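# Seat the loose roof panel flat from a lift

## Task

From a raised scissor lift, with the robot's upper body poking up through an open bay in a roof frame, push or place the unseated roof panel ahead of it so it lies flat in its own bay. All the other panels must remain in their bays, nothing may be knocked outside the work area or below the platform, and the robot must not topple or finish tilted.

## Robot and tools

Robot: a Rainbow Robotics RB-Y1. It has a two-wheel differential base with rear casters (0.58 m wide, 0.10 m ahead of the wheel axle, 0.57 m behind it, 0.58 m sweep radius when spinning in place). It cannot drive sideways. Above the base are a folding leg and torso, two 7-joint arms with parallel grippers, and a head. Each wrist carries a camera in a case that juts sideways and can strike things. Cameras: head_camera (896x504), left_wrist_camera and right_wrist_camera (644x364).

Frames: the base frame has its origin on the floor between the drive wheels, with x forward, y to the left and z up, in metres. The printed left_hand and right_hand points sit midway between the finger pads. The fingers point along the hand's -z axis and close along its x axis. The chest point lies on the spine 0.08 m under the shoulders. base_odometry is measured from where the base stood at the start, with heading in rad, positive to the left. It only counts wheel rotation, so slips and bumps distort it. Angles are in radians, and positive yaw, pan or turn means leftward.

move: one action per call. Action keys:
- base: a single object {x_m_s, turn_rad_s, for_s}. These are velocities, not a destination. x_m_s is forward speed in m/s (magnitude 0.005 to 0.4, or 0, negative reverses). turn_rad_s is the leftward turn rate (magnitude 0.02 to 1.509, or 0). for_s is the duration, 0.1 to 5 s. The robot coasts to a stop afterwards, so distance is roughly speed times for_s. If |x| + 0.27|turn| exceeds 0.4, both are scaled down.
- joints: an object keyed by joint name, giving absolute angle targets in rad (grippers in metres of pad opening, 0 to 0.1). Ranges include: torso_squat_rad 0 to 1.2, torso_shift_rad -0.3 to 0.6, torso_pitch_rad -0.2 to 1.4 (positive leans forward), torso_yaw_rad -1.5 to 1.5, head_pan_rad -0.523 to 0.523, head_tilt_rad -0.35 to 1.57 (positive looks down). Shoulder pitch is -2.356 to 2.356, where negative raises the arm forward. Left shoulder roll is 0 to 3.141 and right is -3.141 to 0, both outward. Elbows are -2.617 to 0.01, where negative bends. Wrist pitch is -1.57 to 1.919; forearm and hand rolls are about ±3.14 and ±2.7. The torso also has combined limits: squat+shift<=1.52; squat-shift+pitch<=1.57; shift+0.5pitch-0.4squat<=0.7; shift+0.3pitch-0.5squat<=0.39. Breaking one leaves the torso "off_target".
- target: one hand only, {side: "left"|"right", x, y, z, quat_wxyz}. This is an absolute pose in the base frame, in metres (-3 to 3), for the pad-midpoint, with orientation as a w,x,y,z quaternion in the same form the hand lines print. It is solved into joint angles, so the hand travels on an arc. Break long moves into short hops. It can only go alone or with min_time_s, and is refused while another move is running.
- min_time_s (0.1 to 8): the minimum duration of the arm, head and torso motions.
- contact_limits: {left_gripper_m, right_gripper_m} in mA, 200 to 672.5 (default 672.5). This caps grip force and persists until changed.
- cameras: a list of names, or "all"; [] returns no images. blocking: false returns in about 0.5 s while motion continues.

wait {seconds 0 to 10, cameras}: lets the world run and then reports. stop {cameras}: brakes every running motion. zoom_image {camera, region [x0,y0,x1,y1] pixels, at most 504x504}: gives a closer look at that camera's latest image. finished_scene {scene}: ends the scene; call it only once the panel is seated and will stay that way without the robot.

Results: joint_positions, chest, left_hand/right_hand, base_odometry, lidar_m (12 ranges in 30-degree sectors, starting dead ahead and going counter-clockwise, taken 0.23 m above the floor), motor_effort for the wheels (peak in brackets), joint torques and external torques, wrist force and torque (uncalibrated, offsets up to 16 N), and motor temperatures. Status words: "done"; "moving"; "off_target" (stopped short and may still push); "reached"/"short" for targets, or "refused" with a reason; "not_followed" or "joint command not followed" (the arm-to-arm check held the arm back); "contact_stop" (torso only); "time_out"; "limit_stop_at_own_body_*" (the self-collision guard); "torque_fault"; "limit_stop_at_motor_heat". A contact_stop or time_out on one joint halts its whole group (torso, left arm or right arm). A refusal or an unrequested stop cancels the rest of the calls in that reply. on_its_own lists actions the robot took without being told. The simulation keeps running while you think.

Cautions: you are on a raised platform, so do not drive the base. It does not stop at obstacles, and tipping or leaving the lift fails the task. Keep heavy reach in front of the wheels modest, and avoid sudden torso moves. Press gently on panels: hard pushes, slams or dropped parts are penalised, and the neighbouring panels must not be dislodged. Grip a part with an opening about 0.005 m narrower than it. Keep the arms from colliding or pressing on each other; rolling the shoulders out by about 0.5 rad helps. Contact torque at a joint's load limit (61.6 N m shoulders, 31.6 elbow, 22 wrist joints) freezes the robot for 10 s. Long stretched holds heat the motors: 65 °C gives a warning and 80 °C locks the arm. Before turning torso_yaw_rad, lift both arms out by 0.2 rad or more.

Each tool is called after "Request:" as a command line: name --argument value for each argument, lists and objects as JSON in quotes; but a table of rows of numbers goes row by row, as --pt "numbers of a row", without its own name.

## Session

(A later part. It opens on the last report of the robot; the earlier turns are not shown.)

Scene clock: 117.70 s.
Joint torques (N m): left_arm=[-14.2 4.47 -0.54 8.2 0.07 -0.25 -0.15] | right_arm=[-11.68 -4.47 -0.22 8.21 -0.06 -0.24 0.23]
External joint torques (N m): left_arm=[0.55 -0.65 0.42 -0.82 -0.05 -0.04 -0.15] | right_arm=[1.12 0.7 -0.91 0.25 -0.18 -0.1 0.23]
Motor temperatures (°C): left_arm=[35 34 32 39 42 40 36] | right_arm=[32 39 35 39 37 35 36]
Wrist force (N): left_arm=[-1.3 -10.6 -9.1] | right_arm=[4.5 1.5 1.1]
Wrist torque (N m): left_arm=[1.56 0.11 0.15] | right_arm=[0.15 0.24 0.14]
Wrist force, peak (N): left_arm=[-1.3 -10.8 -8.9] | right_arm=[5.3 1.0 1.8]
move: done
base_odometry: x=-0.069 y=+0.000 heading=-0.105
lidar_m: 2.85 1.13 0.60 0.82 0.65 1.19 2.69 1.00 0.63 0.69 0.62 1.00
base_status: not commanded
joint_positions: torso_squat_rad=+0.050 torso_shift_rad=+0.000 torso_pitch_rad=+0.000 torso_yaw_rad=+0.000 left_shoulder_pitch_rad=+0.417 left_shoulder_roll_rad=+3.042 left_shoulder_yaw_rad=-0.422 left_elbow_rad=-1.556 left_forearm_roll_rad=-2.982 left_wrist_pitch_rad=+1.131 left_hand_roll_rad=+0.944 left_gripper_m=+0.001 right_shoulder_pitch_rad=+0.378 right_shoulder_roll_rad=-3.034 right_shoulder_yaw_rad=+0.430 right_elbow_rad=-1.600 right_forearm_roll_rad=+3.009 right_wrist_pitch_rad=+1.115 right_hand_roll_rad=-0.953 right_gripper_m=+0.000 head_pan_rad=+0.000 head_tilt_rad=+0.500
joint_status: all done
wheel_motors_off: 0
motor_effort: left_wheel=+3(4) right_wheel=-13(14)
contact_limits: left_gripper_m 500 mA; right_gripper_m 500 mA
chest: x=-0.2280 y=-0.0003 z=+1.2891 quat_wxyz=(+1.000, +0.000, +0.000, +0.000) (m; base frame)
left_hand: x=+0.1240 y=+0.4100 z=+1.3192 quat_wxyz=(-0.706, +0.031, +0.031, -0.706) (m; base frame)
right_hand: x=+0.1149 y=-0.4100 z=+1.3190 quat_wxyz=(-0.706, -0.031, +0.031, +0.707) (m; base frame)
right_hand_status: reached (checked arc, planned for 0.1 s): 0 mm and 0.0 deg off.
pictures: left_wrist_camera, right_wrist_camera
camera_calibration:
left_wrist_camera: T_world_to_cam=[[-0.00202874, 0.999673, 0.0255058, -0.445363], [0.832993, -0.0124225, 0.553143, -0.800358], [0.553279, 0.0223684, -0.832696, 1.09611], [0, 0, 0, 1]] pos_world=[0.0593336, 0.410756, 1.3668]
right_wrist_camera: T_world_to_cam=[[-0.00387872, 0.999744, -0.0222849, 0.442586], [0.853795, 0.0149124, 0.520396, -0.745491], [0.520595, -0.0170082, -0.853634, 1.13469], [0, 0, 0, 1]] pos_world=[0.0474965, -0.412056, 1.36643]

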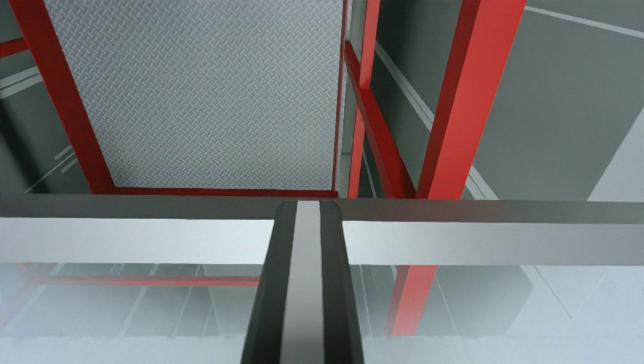

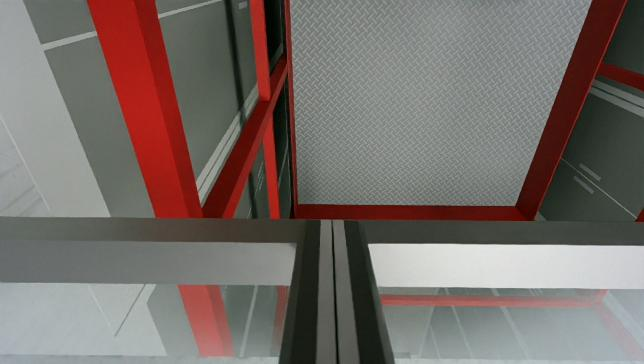

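Request:
move --target '{"side": "left", "x": 0.126, "y": 0.41, "z": 1.315, "quat_wxyz": [0.7064, -0.0308, -0.0308, 0.7064]}' --cameras '[]'

Request:
move --target '{"side": "right", "x": 0.117, "y": -0.41, "z": 1.315, "quat_wxyz": [0.7064, 0.0308, -0.0308, -0.7064]}' --cameras '[]'

Request:
move --target '{"side": "left", "x": 0.126, "y": 0.41, "z": 1.312, "quat_wxyz": [0.7064, -0.0308, -0.0308, 0.7064]}' --cameras '[]'

Request:
move --target '{"side": "right", "x": 0.117, "y": -0.41, "z": 1.312, "quat_wxyz": [0.7064, 0.0308, -0.0308, -0.7064]}' --cameras '["left_wrist_camera", "right_wrist_camera"]'

Scene clock: 118.67 s.
Joint torques (N m): left_arm=[-14.24 4.14 0.07 8.2 0.02 -0.34 -0.09] | right_arm=[-12.09 -4.58 -0.21 8.28 -0.1 -0.15 0.23]
External joint torques (N m): left_arm=[0.65 -0.89 1.04 -0.8 -0.1 -0.13 -0.08] | right_arm=[0.72 0.58 -0.9 0.32 -0.22 -0.01 0.23]
Motor temperatures (°C): left_arm=[35 34 32 39 42 40 36] | right_arm=[32 39 35 39 37 35 36]
Wrist force (N): left_arm=[-1.4 -10.8 -7.3] | right_arm=[4.8 1.3 1.1]
Wrist torque (N m): left_arm=[1.55 0.13 0.17] | right_arm=[0.18 0.28 0.14]
Wrist force, peak (N): left_arm=[-1.1 -10.8 -8.8] | right_arm=[4.9 1.5 1.1]
move: done
base_odometry: x=-0.069 y=+0.000 heading=-0.105
lidar_m: 2.85 1.13 0.62 0.81 0.65 1.19 2.68 0.99 0.63 0.69 0.62 1.01
base_status: not commanded
joint_positions: torso_squat_rad=+0.050 torso_shift_rad=+0.000 torso_pitch_rad=+0.000 torso_yaw_rad=+0.000 left_shoulder_pitch_rad=+0.428 left_shoulder_roll_rad=+3.041 left_shoulder_yaw_rad=-0.415 left_elbow_rad=-1.557 left_forearm_roll_rad=-2.979 left_wrist_pitch_rad=+1.120 left_hand_roll_rad=+0.945 left_gripper_m=+0.001 right_shoulder_pitch_rad=+0.378 right_shoulder_roll_rad=-3.034 right_shoulder_yaw_rad=+0.430 right_elbow_rad=-1.600 right_forearm_roll_rad=+3.009 right_wrist_pitch_rad=+1.115 right_hand_roll_rad=-0.953 right_gripper_m=+0.000 head_pan_rad=+0.000 head_tilt_rad=+0.500
joint_status: all done
wheel_motors_off: 0
motor_effort: left_wheel=+4(4) right_wheel=-12(14)
contact_limits: left_gripper_m 500 mA; right_gripper_m 500 mA
chest: x=-0.2280 y=-0.0003 z=+1.2891 quat_wxyz=(+1.000, +0.000, +0.000, +0.000) (m; base frame)
left_hand: x=+0.1260 y=+0.4100 z=+1.3153 quat_wxyz=(-0.706, +0.031, +0.031, -0.706) (m; base frame)
left_hand_status: reached (checked arc, planned for 0.1 s): 0 mm and 0.0 deg off.
right_hand: x=+0.1149 y=-0.4100 z=+1.3190 quat_wxyz=(-0.706, -0.031, +0.031, +0.706) (m; base frame)
pictures: none
No camera images: "cameras" was empty.

Scene clock: 119.20 s.
Joint torques (N m): left_arm=[-13.9 4.15 -0.16 8.16 0.02 -0.34 -0.07] | right_arm=[-11.87 -4.2 -0.72 8.02 -0.05 -0.39 0.15]
External joint torques (N m): left_arm=[0.99 -0.88 0.81 -0.83 -0.1 -0.13 -0.07] | right_arm=[1.07 0.89 -1.43 0.09 -0.17 -0.25 0.15]
Motor temperatures (°C): left_arm=[35 34 32 39 42 40 36] | right_arm=[32 39 35 39 37 35 36]
Wrist force (N): left_arm=[-1.2 -10.4 -8.0] | right_arm=[4.6 1.3 3.6]
Wrist torque (N m): left_arm=[1.53 0.12 0.14] | right_arm=[0.19 0.30 0.14]
Wrist force, peak (N): left_arm=[-1.1 -10.8 -8.0] | right_arm=[4.2 -1.8 9.2]
move: done
base_odometry: x=-0.069 y=+0.000 heading=-0.105
lidar_m: 2.85 1.12 0.62 0.82 0.65 1.18 2.66 0.99 0.63 0.69 0.60 1.01
base_status: not commanded
joint_positions: torso_squat_rad=+0.050 torso_shift_rad=+0.000 torso_pitch_rad=+0.000 torso_yaw_rad=+0.000 left_shoulder_pitch_rad=+0.428 left_shoulder_roll_rad=+3.041 left_shoulder_yaw_rad=-0.415 left_elbow_rad=-1.557 left_forearm_roll_rad=-2.979 left_wrist_pitch_rad=+1.120 left_hand_roll_rad=+0.945 left_gripper_m=+0.001 right_shoulder_pitch_rad=+0.389 right_shoulder_roll_rad=-3.033 right_shoulder_yaw_rad=+0.423 right_elbow_rad=-1.601 right_forearm_roll_rad=+3.006 right_wrist_pitch_rad=+1.104 right_hand_roll_rad=-0.953 right_gripper_m=+0.000 head_pan_rad=+0.000 head_tilt_rad=+0.500
joint_status: all done
wheel_motors_off: 0
motor_effort: left_wheel=+3(4) right_wheel=-12(15)
contact_limits: left_gripper_m 500 mA; right_gripper_m 500 mA
chest: x=-0.2280 y=-0.0003 z=+1.2891 quat_wxyz=(+1.000, +0.000, +0.000, +0.000) (m; base frame)
left_hand: x=+0.1260 y=+0.4100 z=+1.3153 quat_wxyz=(-0.706, +0.031, +0.031, -0.706) (m; base frame)
right_hand: x=+0.1169 y=-0.4101 z=+1.3151 quat_wxyz=(-0.706, -0.031, +0.031, +0.707) (m; base frame)
right_hand_status: reached (checked arc, planned for 0.1 s): 0 mm and 0.0 deg off.
pictures: none
No camera images: "cameras" was empty.

Scene clock: 119.80 s.
Joint torques (N m): left_arm=[-6.42 2.48 0.8 2.27 0.61 -0.11 -0.27] | right_arm=[-11.84 -4.85 -0.97 7.88 -0.08 -0.38 0.12]
External joint torques (N m): left_arm=[8.48 -2.53 1.78 -6.72 0.5 0.14 -0.27] | right_arm=[1.09 0.25 -1.67 -0.06 -0.2 -0.24 0.12]
Motor temperatures (°C): left_arm=[35 34 32 39 42 40 36] | right_arm=[32 39 35 39 37 35 36]
Wrist force (N): left_arm=[-0.2 -9.7 20.1] | right_arm=[4.8 1.2 1.0]
Wrist torque (N m): left_arm=[1.59 0.14 0.15] | right_arm=[0.20 0.28 0.14]
Wrist force, peak (N): left_arm=[-0.2 -9.0 25.6] | right_arm=[4.9 -0.1 5.3]
move: done
base_odometry: x=-0.069 y=+0.000 heading=-0.105
lidar_m: 2.84 1.14 0.60 0.82 0.66 1.18 2.67 0.99 0.64 0.68 0.61 1.00
base_status: not commanded
joint_positions: torso_squat_rad=+0.050 torso_shift_rad=+0.000 torso_pitch_rad=-0.001 torso_yaw_rad=+0.000 left_shoulder_pitch_rad=+0.430 left_shoulder_roll_rad=+3.041 left_shoulder_yaw_rad=-0.413 left_elbow_rad=-1.563 left_forearm_roll_rad=-2.978 left_wrist_pitch_rad=+1.110 left_hand_roll_rad=+0.943 left_gripper_m=+0.001 right_shoulder_pitch_rad=+0.389 right_shoulder_roll_rad=-3.033 right_shoulder_yaw_rad=+0.423 right_elbow_rad=-1.601 right_forearm_roll_rad=+3.006 right_wrist_pitch_rad=+1.104 right_hand_roll_rad=-0.953 right_gripper_m=+0.000 head_pan_rad=+0.000 head_tilt_rad=+0.500
joint_status: all done
wheel_motors_off: 0
motor_effort: left_wheel=+4(5) right_wheel=-14(14)
contact_limits: left_gripper_m 500 mA; right_gripper_m 500 mA
chest: x=-0.2284 y=-0.0005 z=+1.2890 quat_wxyz=(+1.000, +0.001, +0.000, +0.000) (m; base frame)
left_hand: x=+0.1261 y=+0.4099 z=+1.3137 quat_wxyz=(-0.707, +0.031, +0.033, -0.706) (m; base frame)
left_hand_status: reached (checked arc, planned for 0.1 s): 2 mm and 0.3 deg off.
right_hand: x=+0.1164 y=-0.4102 z=+1.3151 quat_wxyz=(-0.706, -0.031, +0.031, +0.706) (m; base frame)
pictures: none
No camera images: "cameras" was empty.

Scene clock: 120.50 s.
Joint torques (N m): left_arm=[-9.56 3.01 0.48 5.2 0.07 -0.61 -0.25] | right_arm=[-7.62 -3.95 -2.25 4.43 -1.22 -0.81 0.25]
External joint torques (N m): left_arm=[5.34 -2.01 1.45 -3.79 -0.05 -0.4 -0.25] | right_arm=[5.35 1.1 -2.96 -3.49 -1.34 -0.66 0.25]
Motor temperatures (°C): left_arm=[35 34 32 39 42 40 36] | right_arm=[32 39 35 39 37 35 36]
Wrist force (N): left_arm=[-1.6 -9.2 6.1] | right_arm=[7.1 -3.3 22.8]
Wrist torque (N m): left_arm=[1.58 0.20 0.14] | right_arm=[0.09 0.21 0.13]
Wrist force, peak (N): left_arm=[0.1 -8.4 21.4] | right_arm=[7.5 -6.9 30.6]
move: done
base_odometry: x=-0.069 y=+0.000 heading=-0.105
lidar_m: 2.85 1.14 0.62 0.82 0.65 1.18 2.67 0.98 0.63 0.69 0.62 1.00
base_status: not commanded
joint_positions: torso_squat_rad=+0.050 torso_shift_rad=+0.000 torso_pitch_rad=-0.001 torso_yaw_rad=+0.000 left_shoulder_pitch_rad=+0.431 left_shoulder_roll_rad=+3.041 left_shoulder_yaw_rad=-0.413 left_elbow_rad=-1.563 left_forearm_roll_rad=-2.978 left_wrist_pitch_rad=+1.110 left_hand_roll_rad=+0.943 left_gripper_m=+0.001 right_shoulder_pitch_rad=+0.393 right_shoulder_roll_rad=-3.033 right_shoulder_yaw_rad=+0.420 right_elbow_rad=-1.606 right_forearm_roll_rad=+3.005 right_wrist_pitch_rad=+1.094 right_hand_roll_rad=-0.953 right_gripper_m=+0.000 head_pan_rad=+0.000 head_tilt_rad=+0.500
joint_status: all done
wheel_motors_off: 0
motor_effort: left_wheel=+4(5) right_wheel=-13(14)
contact_limits: left_gripper_m 500 mA; right_gripper_m 500 mA
chest: x=-0.2286 y=-0.0003 z=+1.2890 quat_wxyz=(+1.000, +0.000, +0.000, +0.000) (m; base frame)
left_hand: x=+0.1257 y=+0.4100 z=+1.3132 quat_wxyz=(-0.707, +0.031, +0.032, -0.706) (m; base frame)
right_hand: x=+0.1169 y=-0.4100 z=+1.3129 quat_wxyz=(-0.706, -0.031, +0.032, +0.706) (m; base frame)
right_hand_status: reached (checked arc, planned for 0.1 s): 1 mm and 0.1 deg off.
pictures: left_wrist_camera, right_wrist_camera
camera_calibration:
left_wrist_camera: T_world_to_cam=[[-0.00164984, 0.999653, 0.0262752, -0.446263], [0.831521, -0.0132243, 0.555335, -0.800819], [0.55549, 0.0227646, -0.831211, 1.08775], [0, 0, 0, 1]] pos_world=[0.06093, 0.410756, 1.3606]
right_wrist_camera: T_world_to_cam=[[-0.0040333, 0.999711, -0.0236993, 0.444372], [0.852855, 0.0158133, 0.521909, -0.745475], [0.522133, -0.0181071, -0.852672, 1.12649], [0, 0, 0, 1]] pos_world=[0.0493981, -0.412057, 1.36013]

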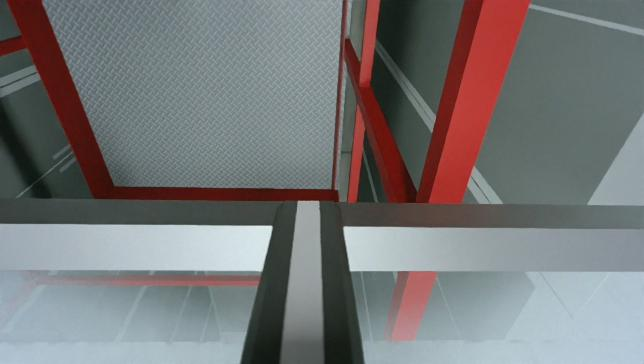

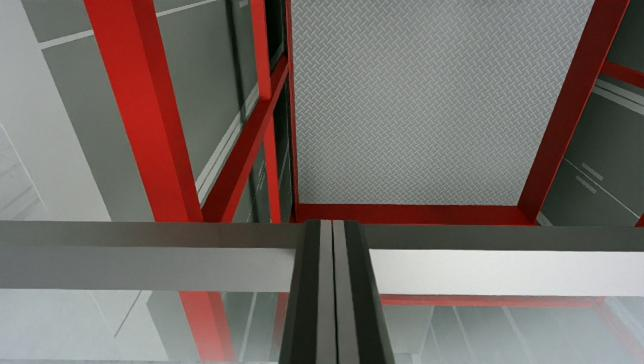

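Request:
move --target '{"side": "left", "x": 0.126, "y": 0.41, "z": 1.34, "quat_wxyz": [0.7064, -0.0308, -0.0308, 0.7064]}' --cameras '[]'

Request:
move --target '{"side": "right", "x": 0.117, "y": -0.41, "z": 1.34, "quat_wxyz": [0.7064, 0.0308, -0.0308, -0.7064]}' --cameras '[]'

Request:
move --target '{"side": "left", "x": 0.085, "y": 0.41, "z": 1.34, "quat_wxyz": [0.7064, -0.0308, -0.0308, 0.7064]}' --cameras '[]'

Request:
move --target '{"side": "right", "x": 0.077, "y": -0.41, "z": 1.34, "quat_wxyz": [0.7064, 0.0308, -0.0308, -0.7064]}' --cameras '[]'

Request:
move --target '{"side": "left", "x": 0.085, "y": 0.41, "z": 1.306, "quat_wxyz": [0.7064, -0.0308, -0.0308, 0.7064]}' --cameras '[]'

Request:
move --target '{"side": "right", "x": 0.077, "y": -0.41, "z": 1.306, "quat_wxyz": [0.7064, 0.0308, -0.0308, -0.7064]}' --cameras '["head_camera", "left_wrist_camera", "right_wrist_camera"]'

Scene clock: 121.90 s.
Joint torques (N m): left_arm=[-14.43 5.03 -1.83 8.44 -0.13 -0.43 -0.16] | right_arm=[-5.27 -2.86 -3.56 2.09 -1.67 -0.97 0.38]
External joint torques (N m): left_arm=[0.35 -0.12 -0.9 -0.71 -0.25 -0.22 -0.15] | right_arm=[7.71 2.18 -4.28 -5.83 -1.69 -0.83 0.38]
Motor temperatures (°C): left_arm=[35 34 32 39 42 40 36] | right_arm=[32 39 35 39 37 35 36]
Wrist force (N): left_arm=[-1.0 -10.5 -8.9] | right_arm=[8.0 -4.6 33.8]
Wrist torque (N m): left_arm=[1.53 0.18 0.14] | right_arm=[0.08 0.17 0.15]
Wrist force, peak (N): left_arm=[-1.4 -10.8 -9.1] | right_arm=[9.5 -9.3 42.0]
move: done
base_odometry: x=-0.069 y=+0.000 heading=-0.105
lidar_m: 2.85 1.13 0.61 0.82 0.65 1.17 2.69 0.98 0.63 0.68 0.61 1.01
base_status: not commanded
joint_positions: torso_squat_rad=+0.050 torso_shift_rad=+0.000 torso_pitch_rad=-0.001 torso_yaw_rad=+0.000 left_shoulder_pitch_rad=+0.410 left_shoulder_roll_rad=+3.045 left_shoulder_yaw_rad=-0.426 left_elbow_rad=-1.486 left_forearm_roll_rad=-2.986 left_wrist_pitch_rad=+1.209 left_hand_roll_rad=+0.956 left_gripper_m=+0.001 right_shoulder_pitch_rad=+0.393 right_shoulder_roll_rad=-3.033 right_shoulder_yaw_rad=+0.420 right_elbow_rad=-1.605 right_forearm_roll_rad=+3.005 right_wrist_pitch_rad=+1.094 right_hand_roll_rad=-0.953 right_gripper_m=+0.000 head_pan_rad=+0.000 head_tilt_rad=+0.500
joint_status: all done
wheel_motors_off: 0
motor_effort: left_wheel=+3(5) right_wheel=-11(13)
contact_limits: left_gripper_m 500 mA; right_gripper_m 500 mA
chest: x=-0.2287 y=-0.0001 z=+1.2890 quat_wxyz=(+1.000, +0.000, -0.001, +0.000) (m; base frame)
left_hand: x=+0.1261 y=+0.4101 z=+1.3399 quat_wxyz=(-0.707, +0.031, +0.031, -0.706) (m; base frame)
left_hand_status: reached (checked arc, planned for 0.3 s): 0 mm and 0.0 deg off.
right_hand: x=+0.1170 y=-0.4100 z=+1.3135 quat_wxyz=(-0.706, -0.031, +0.033, +0.706) (m; base frame)
pictures: none
No camera images: "cameras" was empty.

Scene clock: 122.73 s.
Joint torques (N m): left_arm=[-14.76 4.57 -1.16 8.43 -0.14 -0.54 -0.15] | right_arm=[-12.19 -5.86 0.75 8.1 -0.34 -0.27 0.1]
External joint torques (N m): left_arm=[0.02 -0.56 -0.21 -0.72 -0.26 -0.33 -0.15] | right_arm=[0.64 -0.69 0.06 0.02 -0.47 -0.13 0.1]
Motor temperatures (°C): left_arm=[35 34 32 39 42 40 36] | right_arm=[32 39 35 39 37 35 36]
Wrist force (N): left_arm=[-0.8 -10.4 -8.8] | right_arm=[4.7 1.5 1.2]
Wrist torque (N m): left_arm=[1.53 0.19 0.14] | right_arm=[0.16 0.27 0.15]
Wrist force, peak (N): left_arm=[-1.9 -11.2 -9.0] | right_arm=[9.4 -6.5 34.5]
move: done
base_odometry: x=-0.069 y=+0.000 heading=-0.105
lidar_m: 2.85 1.14 0.61 0.81 0.65 1.19 2.69 0.98 0.64 0.69 0.61 1.00
base_status: not commanded
joint_positions: torso_squat_rad=+0.050 torso_shift_rad=+0.000 torso_pitch_rad=+0.000 torso_yaw_rad=+0.000 left_shoulder_pitch_rad=+0.410 left_shoulder_roll_rad=+3.045 left_shoulder_yaw_rad=-0.427 left_elbow_rad=-1.486 left_forearm_roll_rad=-2.986 left_wrist_pitch_rad=+1.209 left_hand_roll_rad=+0.956 left_gripper_m=+0.001 right_shoulder_pitch_rad=+0.371 right_shoulder_roll_rad=-3.037 right_shoulder_yaw_rad=+0.434 right_elbow_rad=-1.529 right_forearm_roll_rad=+3.012 right_wrist_pitch_rad=+1.193 right_hand_roll_rad=-0.963 right_gripper_m=+0.000 head_pan_rad=+0.000 head_tilt_rad=+0.500
joint_status: all done
wheel_motors_off: 0
motor_effort: left_wheel=+3(4) right_wheel=-15(15)
contact_limits: left_gripper_m 500 mA; right_gripper_m 500 mA
chest: x=-0.2280 y=-0.0003 z=+1.2891 quat_wxyz=(+1.000, +0.000, +0.000, +0.000) (m; base frame)
left_hand: x=+0.1267 y=+0.4100 z=+1.3398 quat_wxyz=(-0.707, +0.031, +0.031, -0.706) (m; base frame)
right_hand: x=+0.1177 y=-0.4101 z=+1.3394 quat_wxyz=(-0.707, -0.031, +0.030, +0.706) (m; base frame)
right_hand_status: reached (checked arc, planned for 0.3 s): 1 mm and 0.1 deg off.
pictures: none
No camera images: "cameras" was empty.

Scene clock: 123.80 s.
Joint torques (N m): left_arm=[-12.17 6.36 -1.04 8.05 -0.18 -0.32 -0.29] | right_arm=[-12.43 -5.55 0.65 8.06 -0.14 -0.42 0.06]
External joint torques (N m): left_arm=[0.22 0.05 -0.45 -1.03 -0.31 -0.12 -0.29] | right_arm=[0.4 -0.37 -0.03 -0.02 -0.26 -0.28 0.06]
Motor temperatures (°C): left_arm=[35 34 32 39 42 40 36] | right_arm=[32 39 35 39 37 35 36]
Wrist force (N): left_arm=[-1.5 -10.8 -8.6] | right_arm=[4.8 1.2 0.9]
Wrist torque (N m): left_arm=[1.56 0.11 0.14] | right_arm=[0.18 0.27 0.14]
Wrist force, peak (N): left_arm=[-1.5 -11.2 -9.1] | right_arm=[5.1 1.3 1.0]
move: done
base_odometry: x=-0.069 y=+0.000 heading=-0.105
lidar_m: 2.83 1.13 0.62 0.81 0.64 1.19 2.68 0.98 0.63 0.69 0.61 1.01
base_status: not commanded
joint_positions: torso_squat_rad=+0.050 torso_shift_rad=+0.000 torso_pitch_rad=+0.000 torso_yaw_rad=+0.000 left_shoulder_pitch_rad=+0.263 left_shoulder_roll_rad=+3.058 left_shoulder_yaw_rad=-0.517 left_elbow_rad=-1.671 left_forearm_roll_rad=-3.020 left_wrist_pitch_rad=+1.152 left_hand_roll_rad=+0.916 left_gripper_m=+0.001 right_shoulder_pitch_rad=+0.371 right_shoulder_roll_rad=-3.037 right_shoulder_yaw_rad=+0.434 right_elbow_rad=-1.529 right_forearm_roll_rad=+3.012 right_wrist_pitch_rad=+1.193 right_hand_roll_rad=-0.963 right_gripper_m=+0.000 head_pan_rad=+0.000 head_tilt_rad=+0.500
joint_status: all done
wheel_motors_off: 0
motor_effort: left_wheel=+4(5) right_wheel=-12(17)
contact_limits: left_gripper_m 500 mA; right_gripper_m 500 mA
chest: x=-0.2280 y=-0.0003 z=+1.2891 quat_wxyz=(+1.000, +0.000, +0.000, +0.000) (m; base frame)
left_hand: x=+0.0851 y=+0.4100 z=+1.3400 quat_wxyz=(-0.706, +0.031, +0.030, -0.706) (m; base frame)
left_hand_status: reached (checked arc, planned for 0.5 s): 0 mm and 0.0 deg off.
right_hand: x=+0.1177 y=-0.4102 z=+1.3394 quat_wxyz=(-0.706, -0.031, +0.030, +0.706) (m; base frame)
pictures: none
No camera images: "cameras" was empty.

Scene clock: 124.87 s.
Joint torques (N m): left_arm=[-11.83 6.19 -1.15 8.15 -0.29 -0.26 -0.13] | right_arm=[-10.19 -6.92 0.25 8.24 0.06 -0.26 0.07]
External joint torques (N m): left_arm=[0.55 -0.12 -0.56 -0.92 -0.42 -0.05 -0.13] | right_arm=[0.43 -0.81 -0.09 0.23 -0.06 -0.12 0.07]
Motor temperatures (°C): left_arm=[35 34 32 39 42 40 36] | right_arm=[32 39 35 39 37 35 36]
Wrist force (N): left_arm=[-1.2 -10.7 -8.6] | right_arm=[4.6 1.4 1.1]
Wrist torque (N m): left_arm=[1.58 0.15 0.14] | right_arm=[0.17 0.25 0.15]
Wrist force, peak (N): left_arm=[-1.3 -11.2 -8.7] | right_arm=[5.6 0.6 1.3]
move: done
base_odometry: x=-0.069 y=+0.000 heading=-0.105
lidar_m: 2.84 1.13 0.60 0.81 0.64 1.17 2.67 0.99 0.64 0.68 0.62 1.01
base_status: not commanded
joint_positions: torso_squat_rad=+0.050 torso_shift_rad=+0.000 torso_pitch_rad=+0.000 torso_yaw_rad=+0.000 left_shoulder_pitch_rad=+0.263 left_shoulder_roll_rad=+3.058 left_shoulder_yaw_rad=-0.517 left_elbow_rad=-1.671 left_forearm_roll_rad=-3.020 left_wrist_pitch_rad=+1.152 left_hand_roll_rad=+0.916 left_gripper_m=+0.001 right_shoulder_pitch_rad=+0.228 right_shoulder_roll_rad=-3.051 right_shoulder_yaw_rad=+0.526 right_elbow_rad=-1.706 right_forearm_roll_rad=+3.046 right_wrist_pitch_rad=+1.141 right_hand_roll_rad=-0.926 right_gripper_m=+0.000 head_pan_rad=+0.000 head_tilt_rad=+0.500
joint_status: all done
wheel_motors_off: 0
motor_effort: left_wheel=+3(5) right_wheel=-11(18)
contact_limits: left_gripper_m 500 mA; right_gripper_m 500 mA
chest: x=-0.2280 y=-0.0003 z=+1.2891 quat_wxyz=(+1.000, +0.000, +0.000, +0.000) (m; base frame)
left_hand: x=+0.0851 y=+0.4100 z=+1.3400 quat_wxyz=(-0.706, +0.031, +0.030, -0.706) (m; base frame)
right_hand: x=+0.0770 y=-0.4100 z=+1.3398 quat_wxyz=(-0.706, -0.031, +0.030, +0.707) (m; base frame)
right_hand_status: reached (checked arc, planned for 0.5 s): 0 mm and 0.1 deg off.
pictures: none
No camera images: "cameras" was empty.

Scene clock: 125.57 s.
Joint torques (N m): left_arm=[-12.8 5.23 0.12 8.3 0.14 0 -0.19] | right_arm=[-10.54 -7.08 0.21 8.11 -0.03 -0.39 0.12]
External joint torques (N m): left_arm=[-0.16 -0.98 0.72 -0.49 0.03 0.21 -0.19] | right_arm=[0.09 -0.97 -0.14 0.1 -0.15 -0.25 0.11]
Motor temperatures (°C): left_arm=[35 34 32 39 42 40 36] | right_arm=[32 39 35 39 37 35 36]
Wrist force (N): left_arm=[-1.3 -10.8 -8.9] | right_arm=[4.8 1.4 0.9]
Wrist torque (N m): left_arm=[1.57 0.14 0.14] | right_arm=[0.17 0.28 0.16]
Wrist force, peak (N): left_arm=[-1.0 -10.5 -9.9] | right_arm=[5.0 1.4 1.2]
move: done
base_odometry: x=-0.069 y=+0.000 heading=-0.105
lidar_m: 2.85 1.14 0.60 0.81 0.66 1.19 2.67 0.99 0.64 0.69 0.62 1.00
base_status: not commanded
joint_positions: torso_squat_rad=+0.050 torso_shift_rad=+0.000 torso_pitch_rad=+0.000 torso_yaw_rad=+0.000 left_shoulder_pitch_rad=+0.298 left_shoulder_roll_rad=+3.044 left_shoulder_yaw_rad=-0.499 left_elbow_rad=-1.760 left_forearm_roll_rad=-3.011 left_wrist_pitch_rad=+1.028 left_hand_roll_rad=+0.904 left_gripper_m=+0.001 right_shoulder_pitch_rad=+0.228 right_shoulder_roll_rad=-3.052 right_shoulder_yaw_rad=+0.526 right_elbow_rad=-1.706 right_forearm_roll_rad=+3.046 right_wrist_pitch_rad=+1.141 right_hand_roll_rad=-0.926 right_gripper_m=+0.000 head_pan_rad=+0.000 head_tilt_rad=+0.500
joint_status: all done
wheel_motors_off: 0
motor_effort: left_wheel=+3(4) right_wheel=-12(18)
contact_limits: left_gripper_m 500 mA; right_gripper_m 500 mA
chest: x=-0.2280 y=-0.0003 z=+1.2891 quat_wxyz=(+1.000, +0.000, +0.000, +0.000) (m; base frame)
left_hand: x=+0.0850 y=+0.4101 z=+1.3062 quat_wxyz=(-0.706, +0.031, +0.031, -0.706) (m; base frame)
left_hand_status: reached (checked arc, planned for 0.3 s): 0 mm and 0.0 deg off.
right_hand: x=+0.0770 y=-0.4100 z=+1.3398 quat_wxyz=(-0.706, -0.031, +0.030, +0.707) (m; base frame)
pictures: none
No camera images: "cameras" was empty.

Scene clock: 126.23 s.
Joint torques (N m): left_arm=[-12.51 5.53 -0.07 8.08 0.08 -0.12 -0.06] | right_arm=[-10.08 -5.64 -1.15 8.09 -0.07 0.09 0.22]
External joint torques (N m): left_arm=[0.13 -0.68 0.53 -0.71 -0.03 0.09 -0.06] | right_arm=[0.8 0.41 -1.51 0.35 -0.18 0.23 0.22]
Motor temperatures (°C): left_arm=[35 34 32 39 42 40 36] | right_arm=[32 39 35 39 37 35 36]
Wrist force (N): left_arm=[-1.3 -10.6 -8.7] | right_arm=[4.7 1.4 1.1]
Wrist torque (N m): left_arm=[1.56 0.15 0.15] | right_arm=[0.20 0.28 0.15]
Wrist force, peak (N): left_arm=[-1.2 -10.9 -8.9] | right_arm=[5.5 1.6 1.7]
move: done
base_odometry: x=-0.069 y=+0.000 heading=-0.105
lidar_m: 2.84 1.13 0.61 0.82 0.65 1.18 2.67 1.01 0.64 0.69 0.61 1.00
base_status: not commanded
joint_positions: torso_squat_rad=+0.050 torso_shift_rad=+0.000 torso_pitch_rad=+0.000 torso_yaw_rad=+0.000 left_shoulder_pitch_rad=+0.298 left_shoulder_roll_rad=+3.044 left_shoulder_yaw_rad=-0.498 left_elbow_rad=-1.760 left_forearm_roll_rad=-3.011 left_wrist_pitch_rad=+1.028 left_hand_roll_rad=+0.904 left_gripper_m=+0.001 right_shoulder_pitch_rad=+0.263 right_shoulder_roll_rad=-3.036 right_shoulder_yaw_rad=+0.508 right_elbow_rad=-1.794 right_forearm_roll_rad=+3.038 right_wrist_pitch_rad=+1.017 right_hand_roll_rad=-0.915 right_gripper_m=+0.000 head_pan_rad=+0.000 head_tilt_rad=+0.500
joint_status: all done
wheel_motors_off: 0
motor_effort: left_wheel=+3(3) right_wheel=-15(15)
contact_limits: left_gripper_m 500 mA; right_gripper_m 500 mA
chest: x=-0.2280 y=-0.0003 z=+1.2891 quat_wxyz=(+1.000, +0.000, +0.000, +0.000) (m; base frame)
left_hand: x=+0.0850 y=+0.4100 z=+1.3062 quat_wxyz=(-0.706, +0.031, +0.031, -0.706) (m; base frame)
right_hand: x=+0.0769 y=-0.4101 z=+1.3060 quat_wxyz=(-0.706, -0.031, +0.031, +0.707) (m; base frame)
right_hand_status: reached (checked arc, planned for 0.3 s): 0 mm and 0.0 deg off.
pictures: head_camera, left_wrist_camera, right_wrist_camera
camera_calibration:
head_camera: T_world_to_cam=[[-0.0430884, -0.998963, 0.0146967, -0.0350289], [-0.44026, 0.0057807, -0.897852, 1.30344], [0.896836, -0.0451574, -0.440053, 0.778182], [0, 0, 0, 1]] pos_world=[-0.125556, -0.00738678, 1.51326]
left_wrist_camera: T_world_to_cam=[[-0.00216717, 0.999672, 0.0255345, -0.445143], [0.832994, -0.0123231, 0.553145, -0.760668], [0.553278, 0.0224689, -0.832694, 1.10674], [0, 0, 0, 1]] pos_world=[0.0203337, 0.410756, 1.3537]
right_wrist_camera: T_world_to_cam=[[-0.00373746, 0.999744, -0.0223185, 0.44229], [0.853725, 0.0148116, 0.520513, -0.706342], [0.520711, -0.0171085, -0.853562, 1.1432], [0, 0, 0, 1]] pos_world=[0.00939677, -0.412156, 1.35333]

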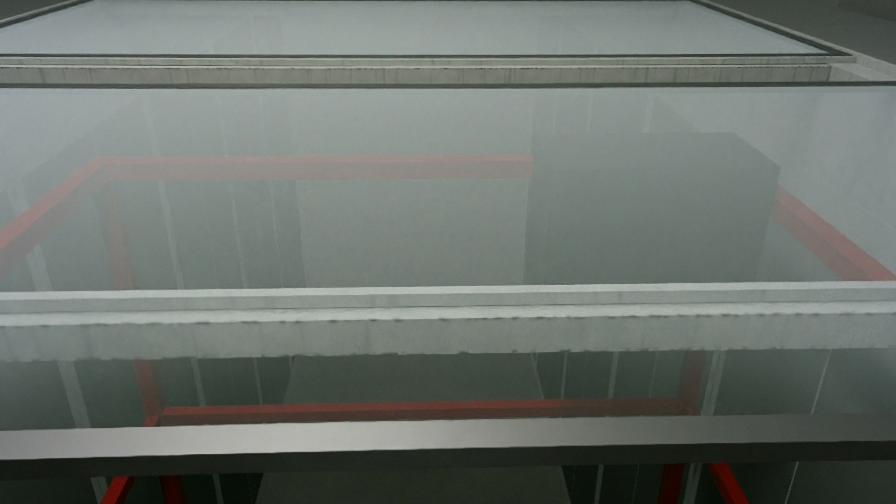

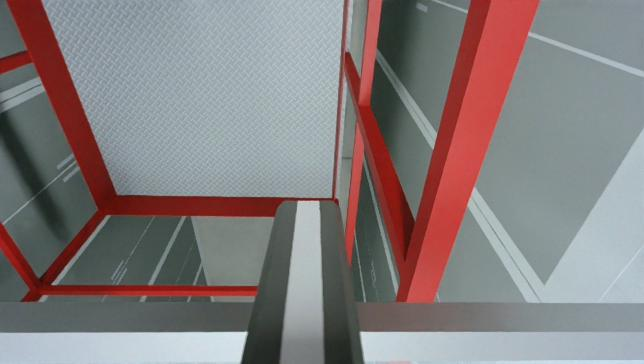

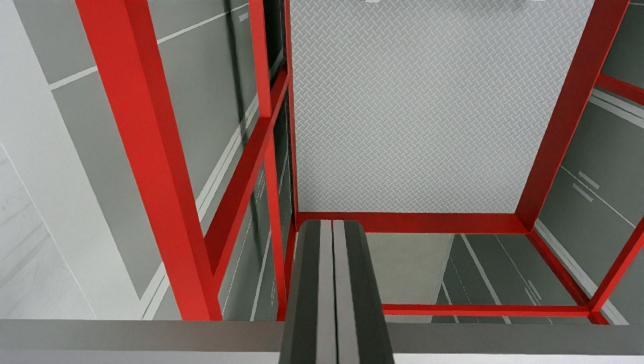

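Request:
move --base '{"x_m_s": 0.02, "for_s": 1.0}' --cameras '["left_wrist_camera", "right_wrist_camera"]'

Scene clock: 129.43 s.
Joint torques (N m): left_arm=[-12.43 5.4 -0.26 8.34 0.06 -0.12 -0.16] | right_arm=[-10.36 -5.74 -1.36 8.17 0.01 0.03 0.39]
External joint torques (N m): left_arm=[0.21 -0.81 0.34 -0.45 -0.06 0.09 -0.16] | right_arm=[0.52 0.32 -1.71 0.42 -0.11 0.17 0.39]
Motor temperatures (°C): left_arm=[35 34 32 39 42 40 36] | right_arm=[32 39 35 39 37 35 36]
Wrist force (N): left_arm=[-1.3 -10.4 -8.5] | right_arm=[4.8 1.4 1.1]
Wrist torque (N m): left_arm=[1.53 0.15 0.15] | right_arm=[0.20 0.28 0.15]
Wrist force, peak (N): left_arm=[-1.4 -11.2 -8.8] | right_arm=[4.8 1.5 1.3]
move: done
base_odometry: x=-0.049 y=-0.002 heading=-0.106
lidar_m: 2.84 1.14 0.60 0.81 0.66 1.18 2.69 0.98 0.65 0.69 0.62 1.01
base_status: done (sent for 1 of 1 s)
joint_positions: torso_squat_rad=+0.050 torso_shift_rad=+0.000 torso_pitch_rad=+0.000 torso_yaw_rad=+0.000 left_shoulder_pitch_rad=+0.298 left_shoulder_roll_rad=+3.044 left_shoulder_yaw_rad=-0.498 left_elbow_rad=-1.760 left_forearm_roll_rad=-3.011 left_wrist_pitch_rad=+1.028 left_hand_roll_rad=+0.904 left_gripper_m=+0.001 right_shoulder_pitch_rad=+0.263 right_shoulder_roll_rad=-3.036 right_shoulder_yaw_rad=+0.508 right_elbow_rad=-1.794 right_forearm_roll_rad=+3.038 right_wrist_pitch_rad=+1.017 right_hand_roll_rad=-0.915 right_gripper_m=+0.000 head_pan_rad=+0.000 head_tilt_rad=+0.500
joint_status: not commanded
wheel_motors_off: 0
motor_effort: left_wheel=-6(20) right_wheel=+5(21)
contact_limits: left_gripper_m 500 mA; right_gripper_m 500 mA
chest: x=-0.2280 y=-0.0003 z=+1.2891 quat_wxyz=(+1.000, +0.000, +0.000, +0.000) (m; base frame)
left_hand: x=+0.0850 y=+0.4100 z=+1.3062 quat_wxyz=(-0.706, +0.031, +0.031, -0.706) (m; base frame)
right_hand: x=+0.0769 y=-0.4101 z=+1.3060 quat_wxyz=(-0.706, -0.031, +0.031, +0.707) (m; base frame)
pictures: left_wrist_camera, right_wrist_camera
camera_calibration:
left_wrist_camera: T_world_to_cam=[[-0.00216717, 0.999672, 0.0255345, -0.445143], [0.832994, -0.0123231, 0.553145, -0.760668], [0.553278, 0.0224689, -0.832694, 1.10674], [0, 0, 0, 1]] pos_world=[0.0203337, 0.410756, 1.3537]
right_wrist_camera: T_world_to_cam=[[-0.00373904, 0.999744, -0.0223182, 0.44229], [0.853769, 0.0148114, 0.52044, -0.706329], [0.520638, -0.0171086, -0.853606, 1.14321], [0, 0, 0, 1]] pos_world=[0.00949669, -0.412156, 1.35333]

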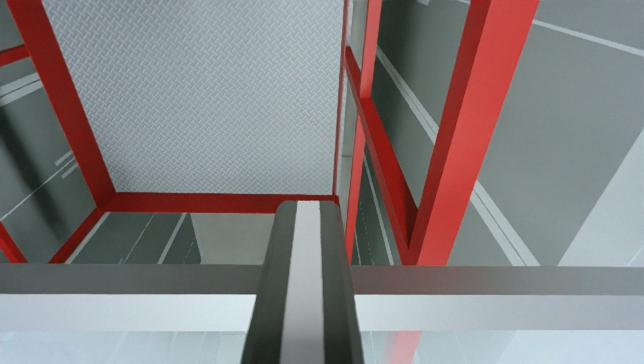

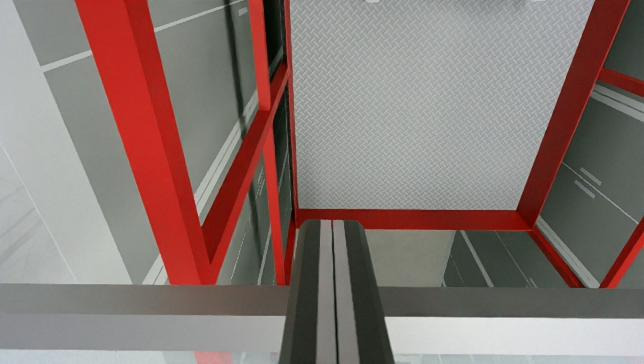

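Request:
move --base '{"x_m_s": 0.02, "for_s": 0.5}' --cameras '["left_wrist_camera", "right_wrist_camera"]'

Scene clock: 130.73 s.
Joint torques (N m): left_arm=[-12.4 5.37 0.23 8.8 0.25 -0.73 -0.25] | right_arm=[-10.53 -5.65 -0.99 7.98 -0.15 -0.09 0.25]
External joint torques (N m): left_arm=[0.24 -0.84 0.83 0.02 0.14 -0.53 -0.25] | right_arm=[0.35 0.41 -1.34 0.24 -0.26 0.05 0.25]
Motor temperatures (°C): left_arm=[35 34 32 39 42 40 36] | right_arm=[32 39 35 39 37 35 36]
Wrist force (N): left_arm=[-1.5 -7.5 -7.7] | right_arm=[4.6 1.7 1.2]
Wrist torque (N m): left_arm=[1.64 0.14 0.12] | right_arm=[0.17 0.26 0.15]
Wrist force, peak (N): left_arm=[-1.2 -11.1 -8.7] | right_arm=[4.9 1.6 1.1]
move: done
base_odometry: x=-0.040 y=-0.003 heading=-0.106
lidar_m: 2.83 1.12 0.60 0.82 0.66 1.16 2.70 0.97 0.65 0.69 0.59 0.99
base_status: done (sent for 0.5 of 0.5 s)
joint_positions: torso_squat_rad=+0.050 torso_shift_rad=+0.000 torso_pitch_rad=+0.000 torso_yaw_rad=+0.000 left_shoulder_pitch_rad=+0.298 left_shoulder_roll_rad=+3.044 left_shoulder_yaw_rad=-0.498 left_elbow_rad=-1.760 left_forearm_roll_rad=-3.011 left_wrist_pitch_rad=+1.028 left_hand_roll_rad=+0.904 left_gripper_m=+0.001 right_shoulder_pitch_rad=+0.263 right_shoulder_roll_rad=-3.036 right_shoulder_yaw_rad=+0.508 right_elbow_rad=-1.794 right_forearm_roll_rad=+3.038 right_wrist_pitch_rad=+1.017 right_hand_roll_rad=-0.915 right_gripper_m=+0.000 head_pan_rad=+0.000 head_tilt_rad=+0.500
joint_status: not commanded
wheel_motors_off: 0
motor_effort: left_wheel=-6(16) right_wheel=+4(27)
contact_limits: left_gripper_m 500 mA; right_gripper_m 500 mA
chest: x=-0.2280 y=-0.0003 z=+1.2891 quat_wxyz=(+1.000, +0.000, +0.000, +0.000) (m; base frame)
left_hand: x=+0.0849 y=+0.4100 z=+1.3061 quat_wxyz=(-0.706, +0.031, +0.031, -0.706) (m; base frame)
right_hand: x=+0.0769 y=-0.4100 z=+1.3060 quat_wxyz=(-0.706, -0.031, +0.031, +0.707) (m; base frame)
pictures: left_wrist_camera, right_wrist_camera
camera_calibration:
left_wrist_camera: T_world_to_cam=[[-0.00224542, 0.999673, 0.0254807, -0.445069], [0.833117, -0.0122232, 0.552962, -0.760381], [0.553093, 0.02247, -0.832817, 1.10696], [0, 0, 0, 1]] pos_world=[0.0202341, 0.410756, 1.3537]
right_wrist_camera: T_world_to_cam=[[-0.00387481, 0.999744, -0.022285, 0.442246], [0.853723, 0.0149115, 0.520514, -0.706301], [0.520713, -0.0170083, -0.853563, 1.14325], [0, 0, 0, 1]] pos_world=[0.00939667, -0.412156, 1.35333]

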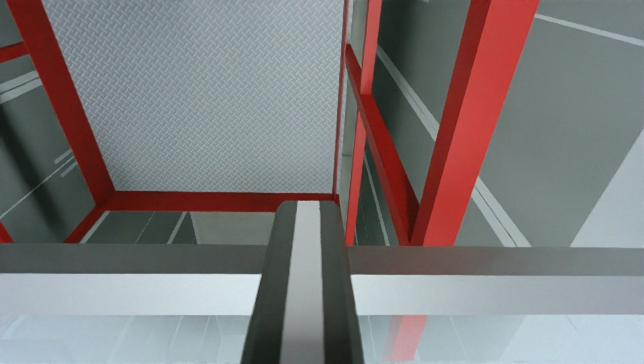

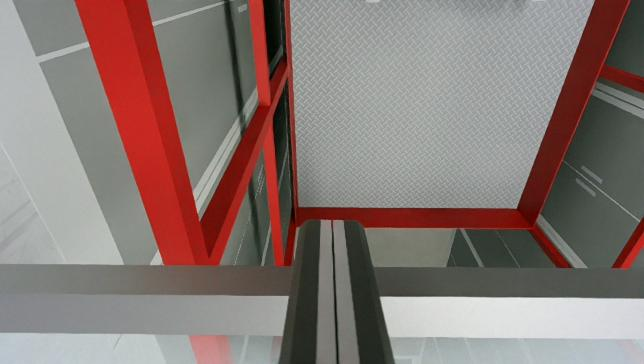

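Request:
move --base '{"x_m_s": 0.03, "for_s": 0.7}' --cameras '["left_wrist_camera", "right_wrist_camera"]'

Scene clock: 132.50 s.
Joint torques (N m): left_arm=[-12.67 5.18 0.19 9.14 0.38 -0.46 -0.21] | right_arm=[-10.13 -5.57 -1.17 8.5 -0.25 -0.37 0.14]
External joint torques (N m): left_arm=[-0.03 -1.03 0.79 0.35 0.26 -0.26 -0.21] | right_arm=[0.75 0.49 -1.52 0.75 -0.36 -0.23 0.14]
Motor temperatures (°C): left_arm=[35 34 32 39 42 40 36] | right_arm=[32 39 35 39 37 35 36]
Wrist force (N): left_arm=[-1.2 -10.6 -8.9] | right_arm=[4.6 1.6 1.0]
Wrist torque (N m): left_arm=[1.54 0.14 0.14] | right_arm=[0.17 0.27 0.15]
Wrist force, peak (N): left_arm=[-1.3 -10.8 -9.1] | right_arm=[5.0 -1.1 2.2]
move: done
base_odometry: x=-0.019 y=-0.005 heading=-0.107
lidar_m: 2.81 1.10 0.58 0.82 0.69 1.18 2.71 0.99 0.66 0.69 0.60 1.02
base_status: done (sent for 0.7 of 0.7 s)
joint_positions: torso_squat_rad=+0.050 torso_shift_rad=+0.000 torso_pitch_rad=+0.000 torso_yaw_rad=+0.000 left_shoulder_pitch_rad=+0.298 left_shoulder_roll_rad=+3.044 left_shoulder_yaw_rad=-0.499 left_elbow_rad=-1.761 left_forearm_roll_rad=-3.011 left_wrist_pitch_rad=+1.028 left_hand_roll_rad=+0.904 left_gripper_m=+0.001 right_shoulder_pitch_rad=+0.263 right_shoulder_roll_rad=-3.036 right_shoulder_yaw_rad=+0.508 right_elbow_rad=-1.794 right_forearm_roll_rad=+3.038 right_wrist_pitch_rad=+1.017 right_hand_roll_rad=-0.915 right_gripper_m=+0.000 head_pan_rad=+0.000 head_tilt_rad=+0.500
joint_status: not commanded
wheel_motors_off: 0
motor_effort: left_wheel=-8(16) right_wheel=+6(27)
contact_limits: left_gripper_m 500 mA; right_gripper_m 500 mA
chest: x=-0.2280 y=-0.0003 z=+1.2891 quat_wxyz=(+1.000, +0.000, +0.000, +0.000) (m; base frame)
left_hand: x=+0.0849 y=+0.4100 z=+1.3061 quat_wxyz=(-0.706, +0.031, +0.031, -0.707) (m; base frame)
right_hand: x=+0.0769 y=-0.4100 z=+1.3060 quat_wxyz=(-0.706, -0.031, +0.031, +0.707) (m; base frame)
pictures: left_wrist_camera, right_wrist_camera
camera_calibration:
left_wrist_camera: T_world_to_cam=[[-0.00232665, 0.999674, 0.0254247, -0.444992], [0.833193, -0.0121214, 0.552849, -0.760272], [0.552977, 0.0224699, -0.832893, 1.10707], [0, 0, 0, 1]] pos_world=[0.0202343, 0.410756, 1.3537]
right_wrist_camera: T_world_to_cam=[[-0.00384683, 0.999747, -0.0221472, 0.44196], [0.853839, 0.0148121, 0.520326, -0.70609], [0.520522, -0.0169086, -0.853681, 1.14345], [0, 0, 0, 1]] pos_world=[0.00939648, -0.412056, 1.35333]

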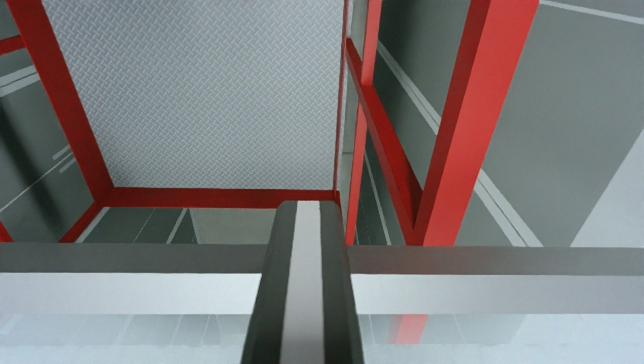

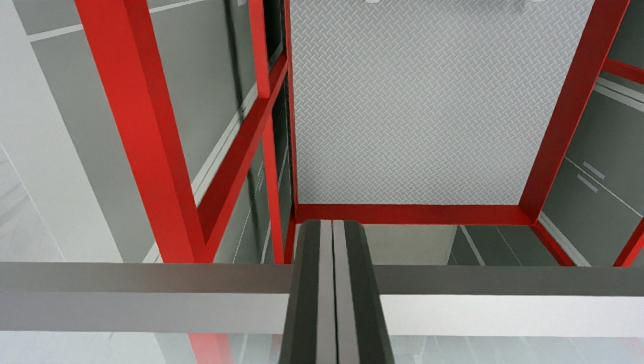

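Request:
move --base '{"x_m_s": 0.04, "for_s": 1.25}' --cameras '["head_camera", "left_wrist_camera", "right_wrist_camera"]'

Scene clock: 134.83 s.
Joint torques (N m): left_arm=[-13.09 5.53 0.3 8.97 0.33 -0.6 -0.11] | right_arm=[-10.36 -6.09 -1.08 8.17 -0.14 -0.35 0.17]
External joint torques (N m): left_arm=[-0.45 -0.68 0.9 0.19 0.21 -0.39 -0.11] | right_arm=[0.53 -0.03 -1.44 0.42 -0.25 -0.21 0.17]
Motor temperatures (°C): left_arm=[35 34 32 39 42 40 36] | right_arm=[32 39 35 39 37 35 36]
Wrist force (N): left_arm=[-1.4 -10.6 -8.7] | right_arm=[4.6 1.6 1.0]
Wrist torque (N m): left_arm=[1.54 0.12 0.16] | right_arm=[0.18 0.26 0.15]
Wrist force, peak (N): left_arm=[-1.1 -10.8 -9.1] | right_arm=[5.0 -0.6 1.9]
move: done
base_odometry: x=+0.032 y=-0.011 heading=-0.108
lidar_m: 2.80 1.06 0.57 0.82 0.70 1.22 2.67 1.02 0.70 0.68 0.57 1.00
base_status: done (sent for 1.27 of 1.27 s)
joint_positions: torso_squat_rad=+0.050 torso_shift_rad=+0.000 torso_pitch_rad=+0.000 torso_yaw_rad=+0.000 left_shoulder_pitch_rad=+0.298 left_shoulder_roll_rad=+3.044 left_shoulder_yaw_rad=-0.499 left_elbow_rad=-1.761 left_forearm_roll_rad=-3.011 left_wrist_pitch_rad=+1.028 left_hand_roll_rad=+0.904 left_gripper_m=+0.001 right_shoulder_pitch_rad=+0.263 right_shoulder_roll_rad=-3.036 right_shoulder_yaw_rad=+0.508 right_elbow_rad=-1.794 right_forearm_roll_rad=+3.038 right_wrist_pitch_rad=+1.017 right_hand_roll_rad=-0.915 right_gripper_m=+0.000 head_pan_rad=+0.000 head_tilt_rad=+0.500
joint_status: not commanded
wheel_motors_off: 0
motor_effort: left_wheel=-12(19) right_wheel=+5(30)
contact_limits: left_gripper_m 500 mA; right_gripper_m 500 mA
chest: x=-0.2280 y=-0.0003 z=+1.2891 quat_wxyz=(+1.000, +0.000, +0.000, +0.000) (m; base frame)
left_hand: x=+0.0849 y=+0.4101 z=+1.3061 quat_wxyz=(-0.706, +0.031, +0.031, -0.707) (m; base frame)
right_hand: x=+0.0769 y=-0.4100 z=+1.3059 quat_wxyz=(-0.706, -0.031, +0.031, +0.707) (m; base frame)
pictures: head_camera, left_wrist_camera, right_wrist_camera
camera_calibration:
head_camera: T_world_to_cam=[[-0.0429992, -0.998968, 0.0146521, -0.0349501], [-0.440261, 0.00578144, -0.897851, 1.30344], [0.89684, -0.0450576, -0.440055, 0.778186], [0, 0, 0, 1]] pos_world=[-0.125555, -0.00738664, 1.51326]
left_wrist_camera: T_world_to_cam=[[-0.00232515, 0.999674, 0.0254257, -0.444994], [0.833193, -0.0121232, 0.552849, -0.760271], [0.552977, 0.0224699, -0.832893, 1.10707], [0, 0, 0, 1]] pos_world=[0.0202343, 0.410756, 1.3537]
right_wrist_camera: T_world_to_cam=[[-0.00393084, 0.999746, -0.0221983, 0.44203], [0.853838, 0.0149104, 0.520325, -0.706133], [0.520523, -0.0169084, -0.85368, 1.1434], [0, 0, 0, 1]] pos_world=[0.00949641, -0.412056, 1.35333]

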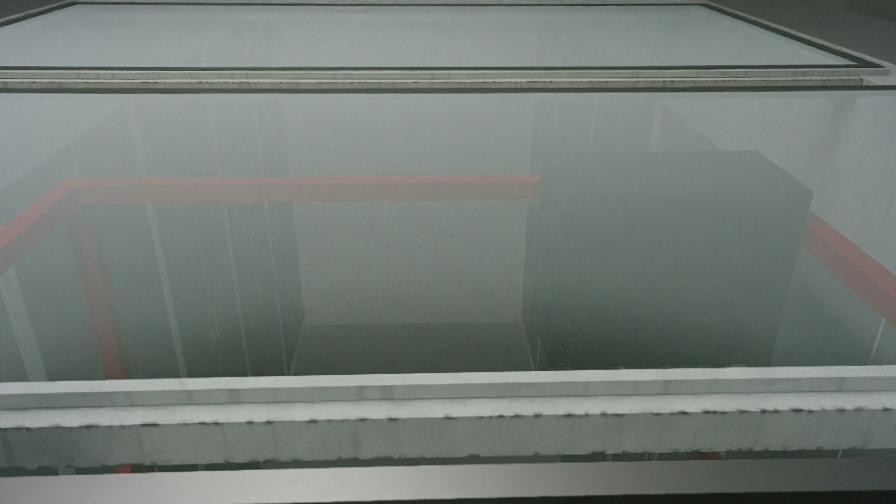

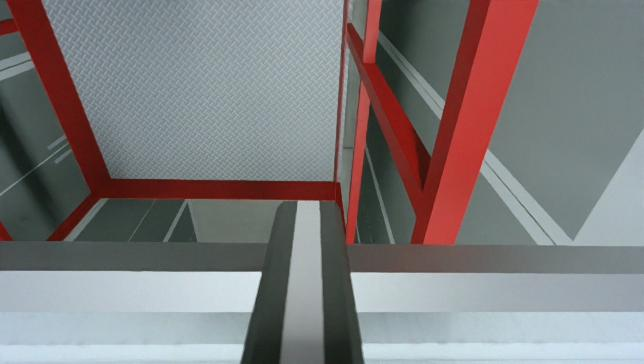

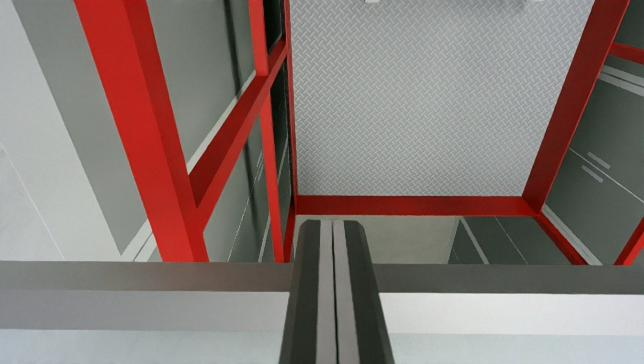

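Request:
move --base '{"x_m_s": 0.04, "for_s": 1.25}' --cameras '["head_camera", "left_wrist_camera", "right_wrist_camera"]'

Scene clock: 137.60 s.
Joint torques (N m): left_arm=[-12.78 5.22 0.16 9.02 0.24 -0.6 -0.24] | right_arm=[-10.95 -5.54 -0.65 8.41 -0.25 -0.49 0.21]
External joint torques (N m): left_arm=[-0.14 -0.99 0.77 0.23 0.12 -0.4 -0.24] | right_arm=[-0.07 0.52 -1 0.66 -0.36 -0.36 0.21]
Motor temperatures (°C): left_arm=[35 34 32 39 42 40 36] | right_arm=[32 39 35 39 37 35 36]
Wrist force (N): left_arm=[-1.4 -10.8 -8.5] | right_arm=[4.6 1.5 1.1]
Wrist torque (N m): left_arm=[1.56 0.13 0.16] | right_arm=[0.19 0.26 0.15]
Wrist force, peak (N): left_arm=[-1.5 -11.1 -8.9] | right_arm=[4.9 -0.2 2.0]
move: done
base_odometry: x=+0.082 y=-0.016 heading=-0.109
lidar_m: 2.82 1.02 0.55 0.81 0.74 0.75 2.68 0.76 0.72 0.69 0.56 0.99
base_status: done (sent for 1.27 of 1.27 s)
joint_positions: torso_squat_rad=+0.050 torso_shift_rad=+0.000 torso_pitch_rad=+0.000 torso_yaw_rad=+0.000 left_shoulder_pitch_rad=+0.298 left_shoulder_roll_rad=+3.044 left_shoulder_yaw_rad=-0.499 left_elbow_rad=-1.761 left_forearm_roll_rad=-3.011 left_wrist_pitch_rad=+1.028 left_hand_roll_rad=+0.904 left_gripper_m=+0.001 right_shoulder_pitch_rad=+0.263 right_shoulder_roll_rad=-3.036 right_shoulder_yaw_rad=+0.508 right_elbow_rad=-1.794 right_forearm_roll_rad=+3.038 right_wrist_pitch_rad=+1.017 right_hand_roll_rad=-0.915 right_gripper_m=+0.000 head_pan_rad=+0.000 head_tilt_rad=+0.500
joint_status: not commanded
wheel_motors_off: 0
motor_effort: left_wheel=-12(19) right_wheel=+4(27)
contact_limits: left_gripper_m 500 mA; right_gripper_m 500 mA
chest: x=-0.2280 y=-0.0003 z=+1.2891 quat_wxyz=(+1.000, +0.000, +0.000, +0.000) (m; base frame)
left_hand: x=+0.0848 y=+0.4101 z=+1.3061 quat_wxyz=(-0.706, +0.031, +0.031, -0.707) (m; base frame)
right_hand: x=+0.0769 y=-0.4100 z=+1.3059 quat_wxyz=(-0.706, -0.031, +0.031, +0.706) (m; base frame)
pictures: head_camera, left_wrist_camera, right_wrist_camera
camera_calibration:
head_camera: T_world_to_cam=[[-0.0429992, -0.998968, 0.0146521, -0.0349501], [-0.440261, 0.00578144, -0.897851, 1.30344], [0.89684, -0.0450576, -0.440055, 0.778186], [0, 0, 0, 1]] pos_world=[-0.125555, -0.00738664, 1.51326]
left_wrist_camera: T_world_to_cam=[[-0.00232519, 0.999674, 0.0254258, -0.444994], [0.833239, -0.0121214, 0.55278, -0.760179], [0.552908, 0.0224711, -0.832939, 1.10713], [0, 0, 0, 1]] pos_world=[0.0202344, 0.410756, 1.3537]
right_wrist_camera: T_world_to_cam=[[-0.003932, 0.999746, -0.022199, 0.442031], [0.853838, 0.0149118, 0.520325, -0.706133], [0.520523, -0.0169084, -0.85368, 1.1434], [0, 0, 0, 1]] pos_world=[0.00949641, -0.412056, 1.35333]

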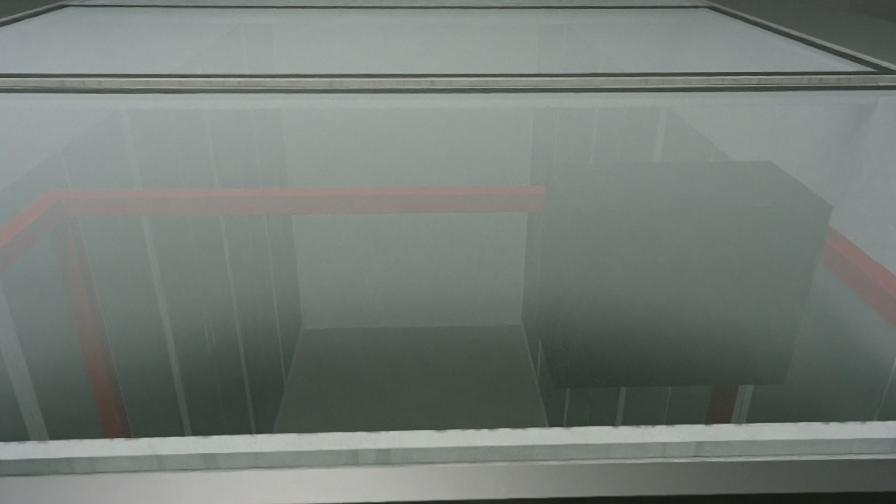

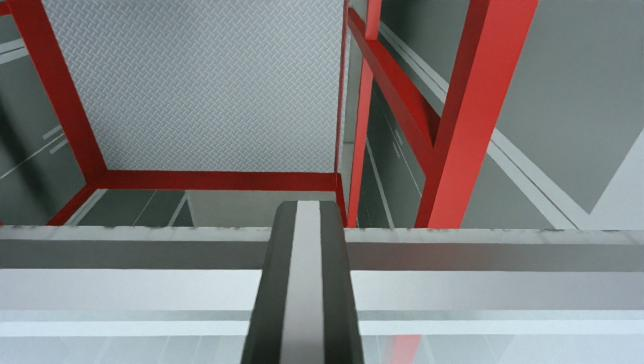

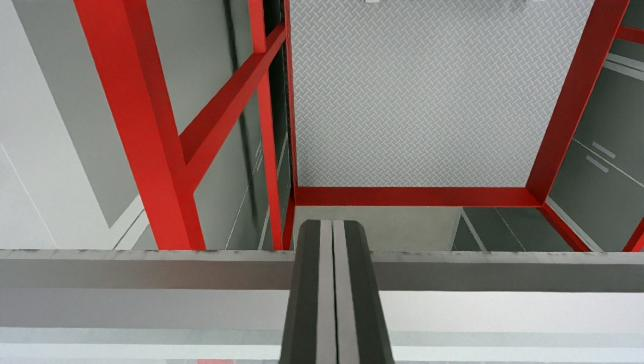

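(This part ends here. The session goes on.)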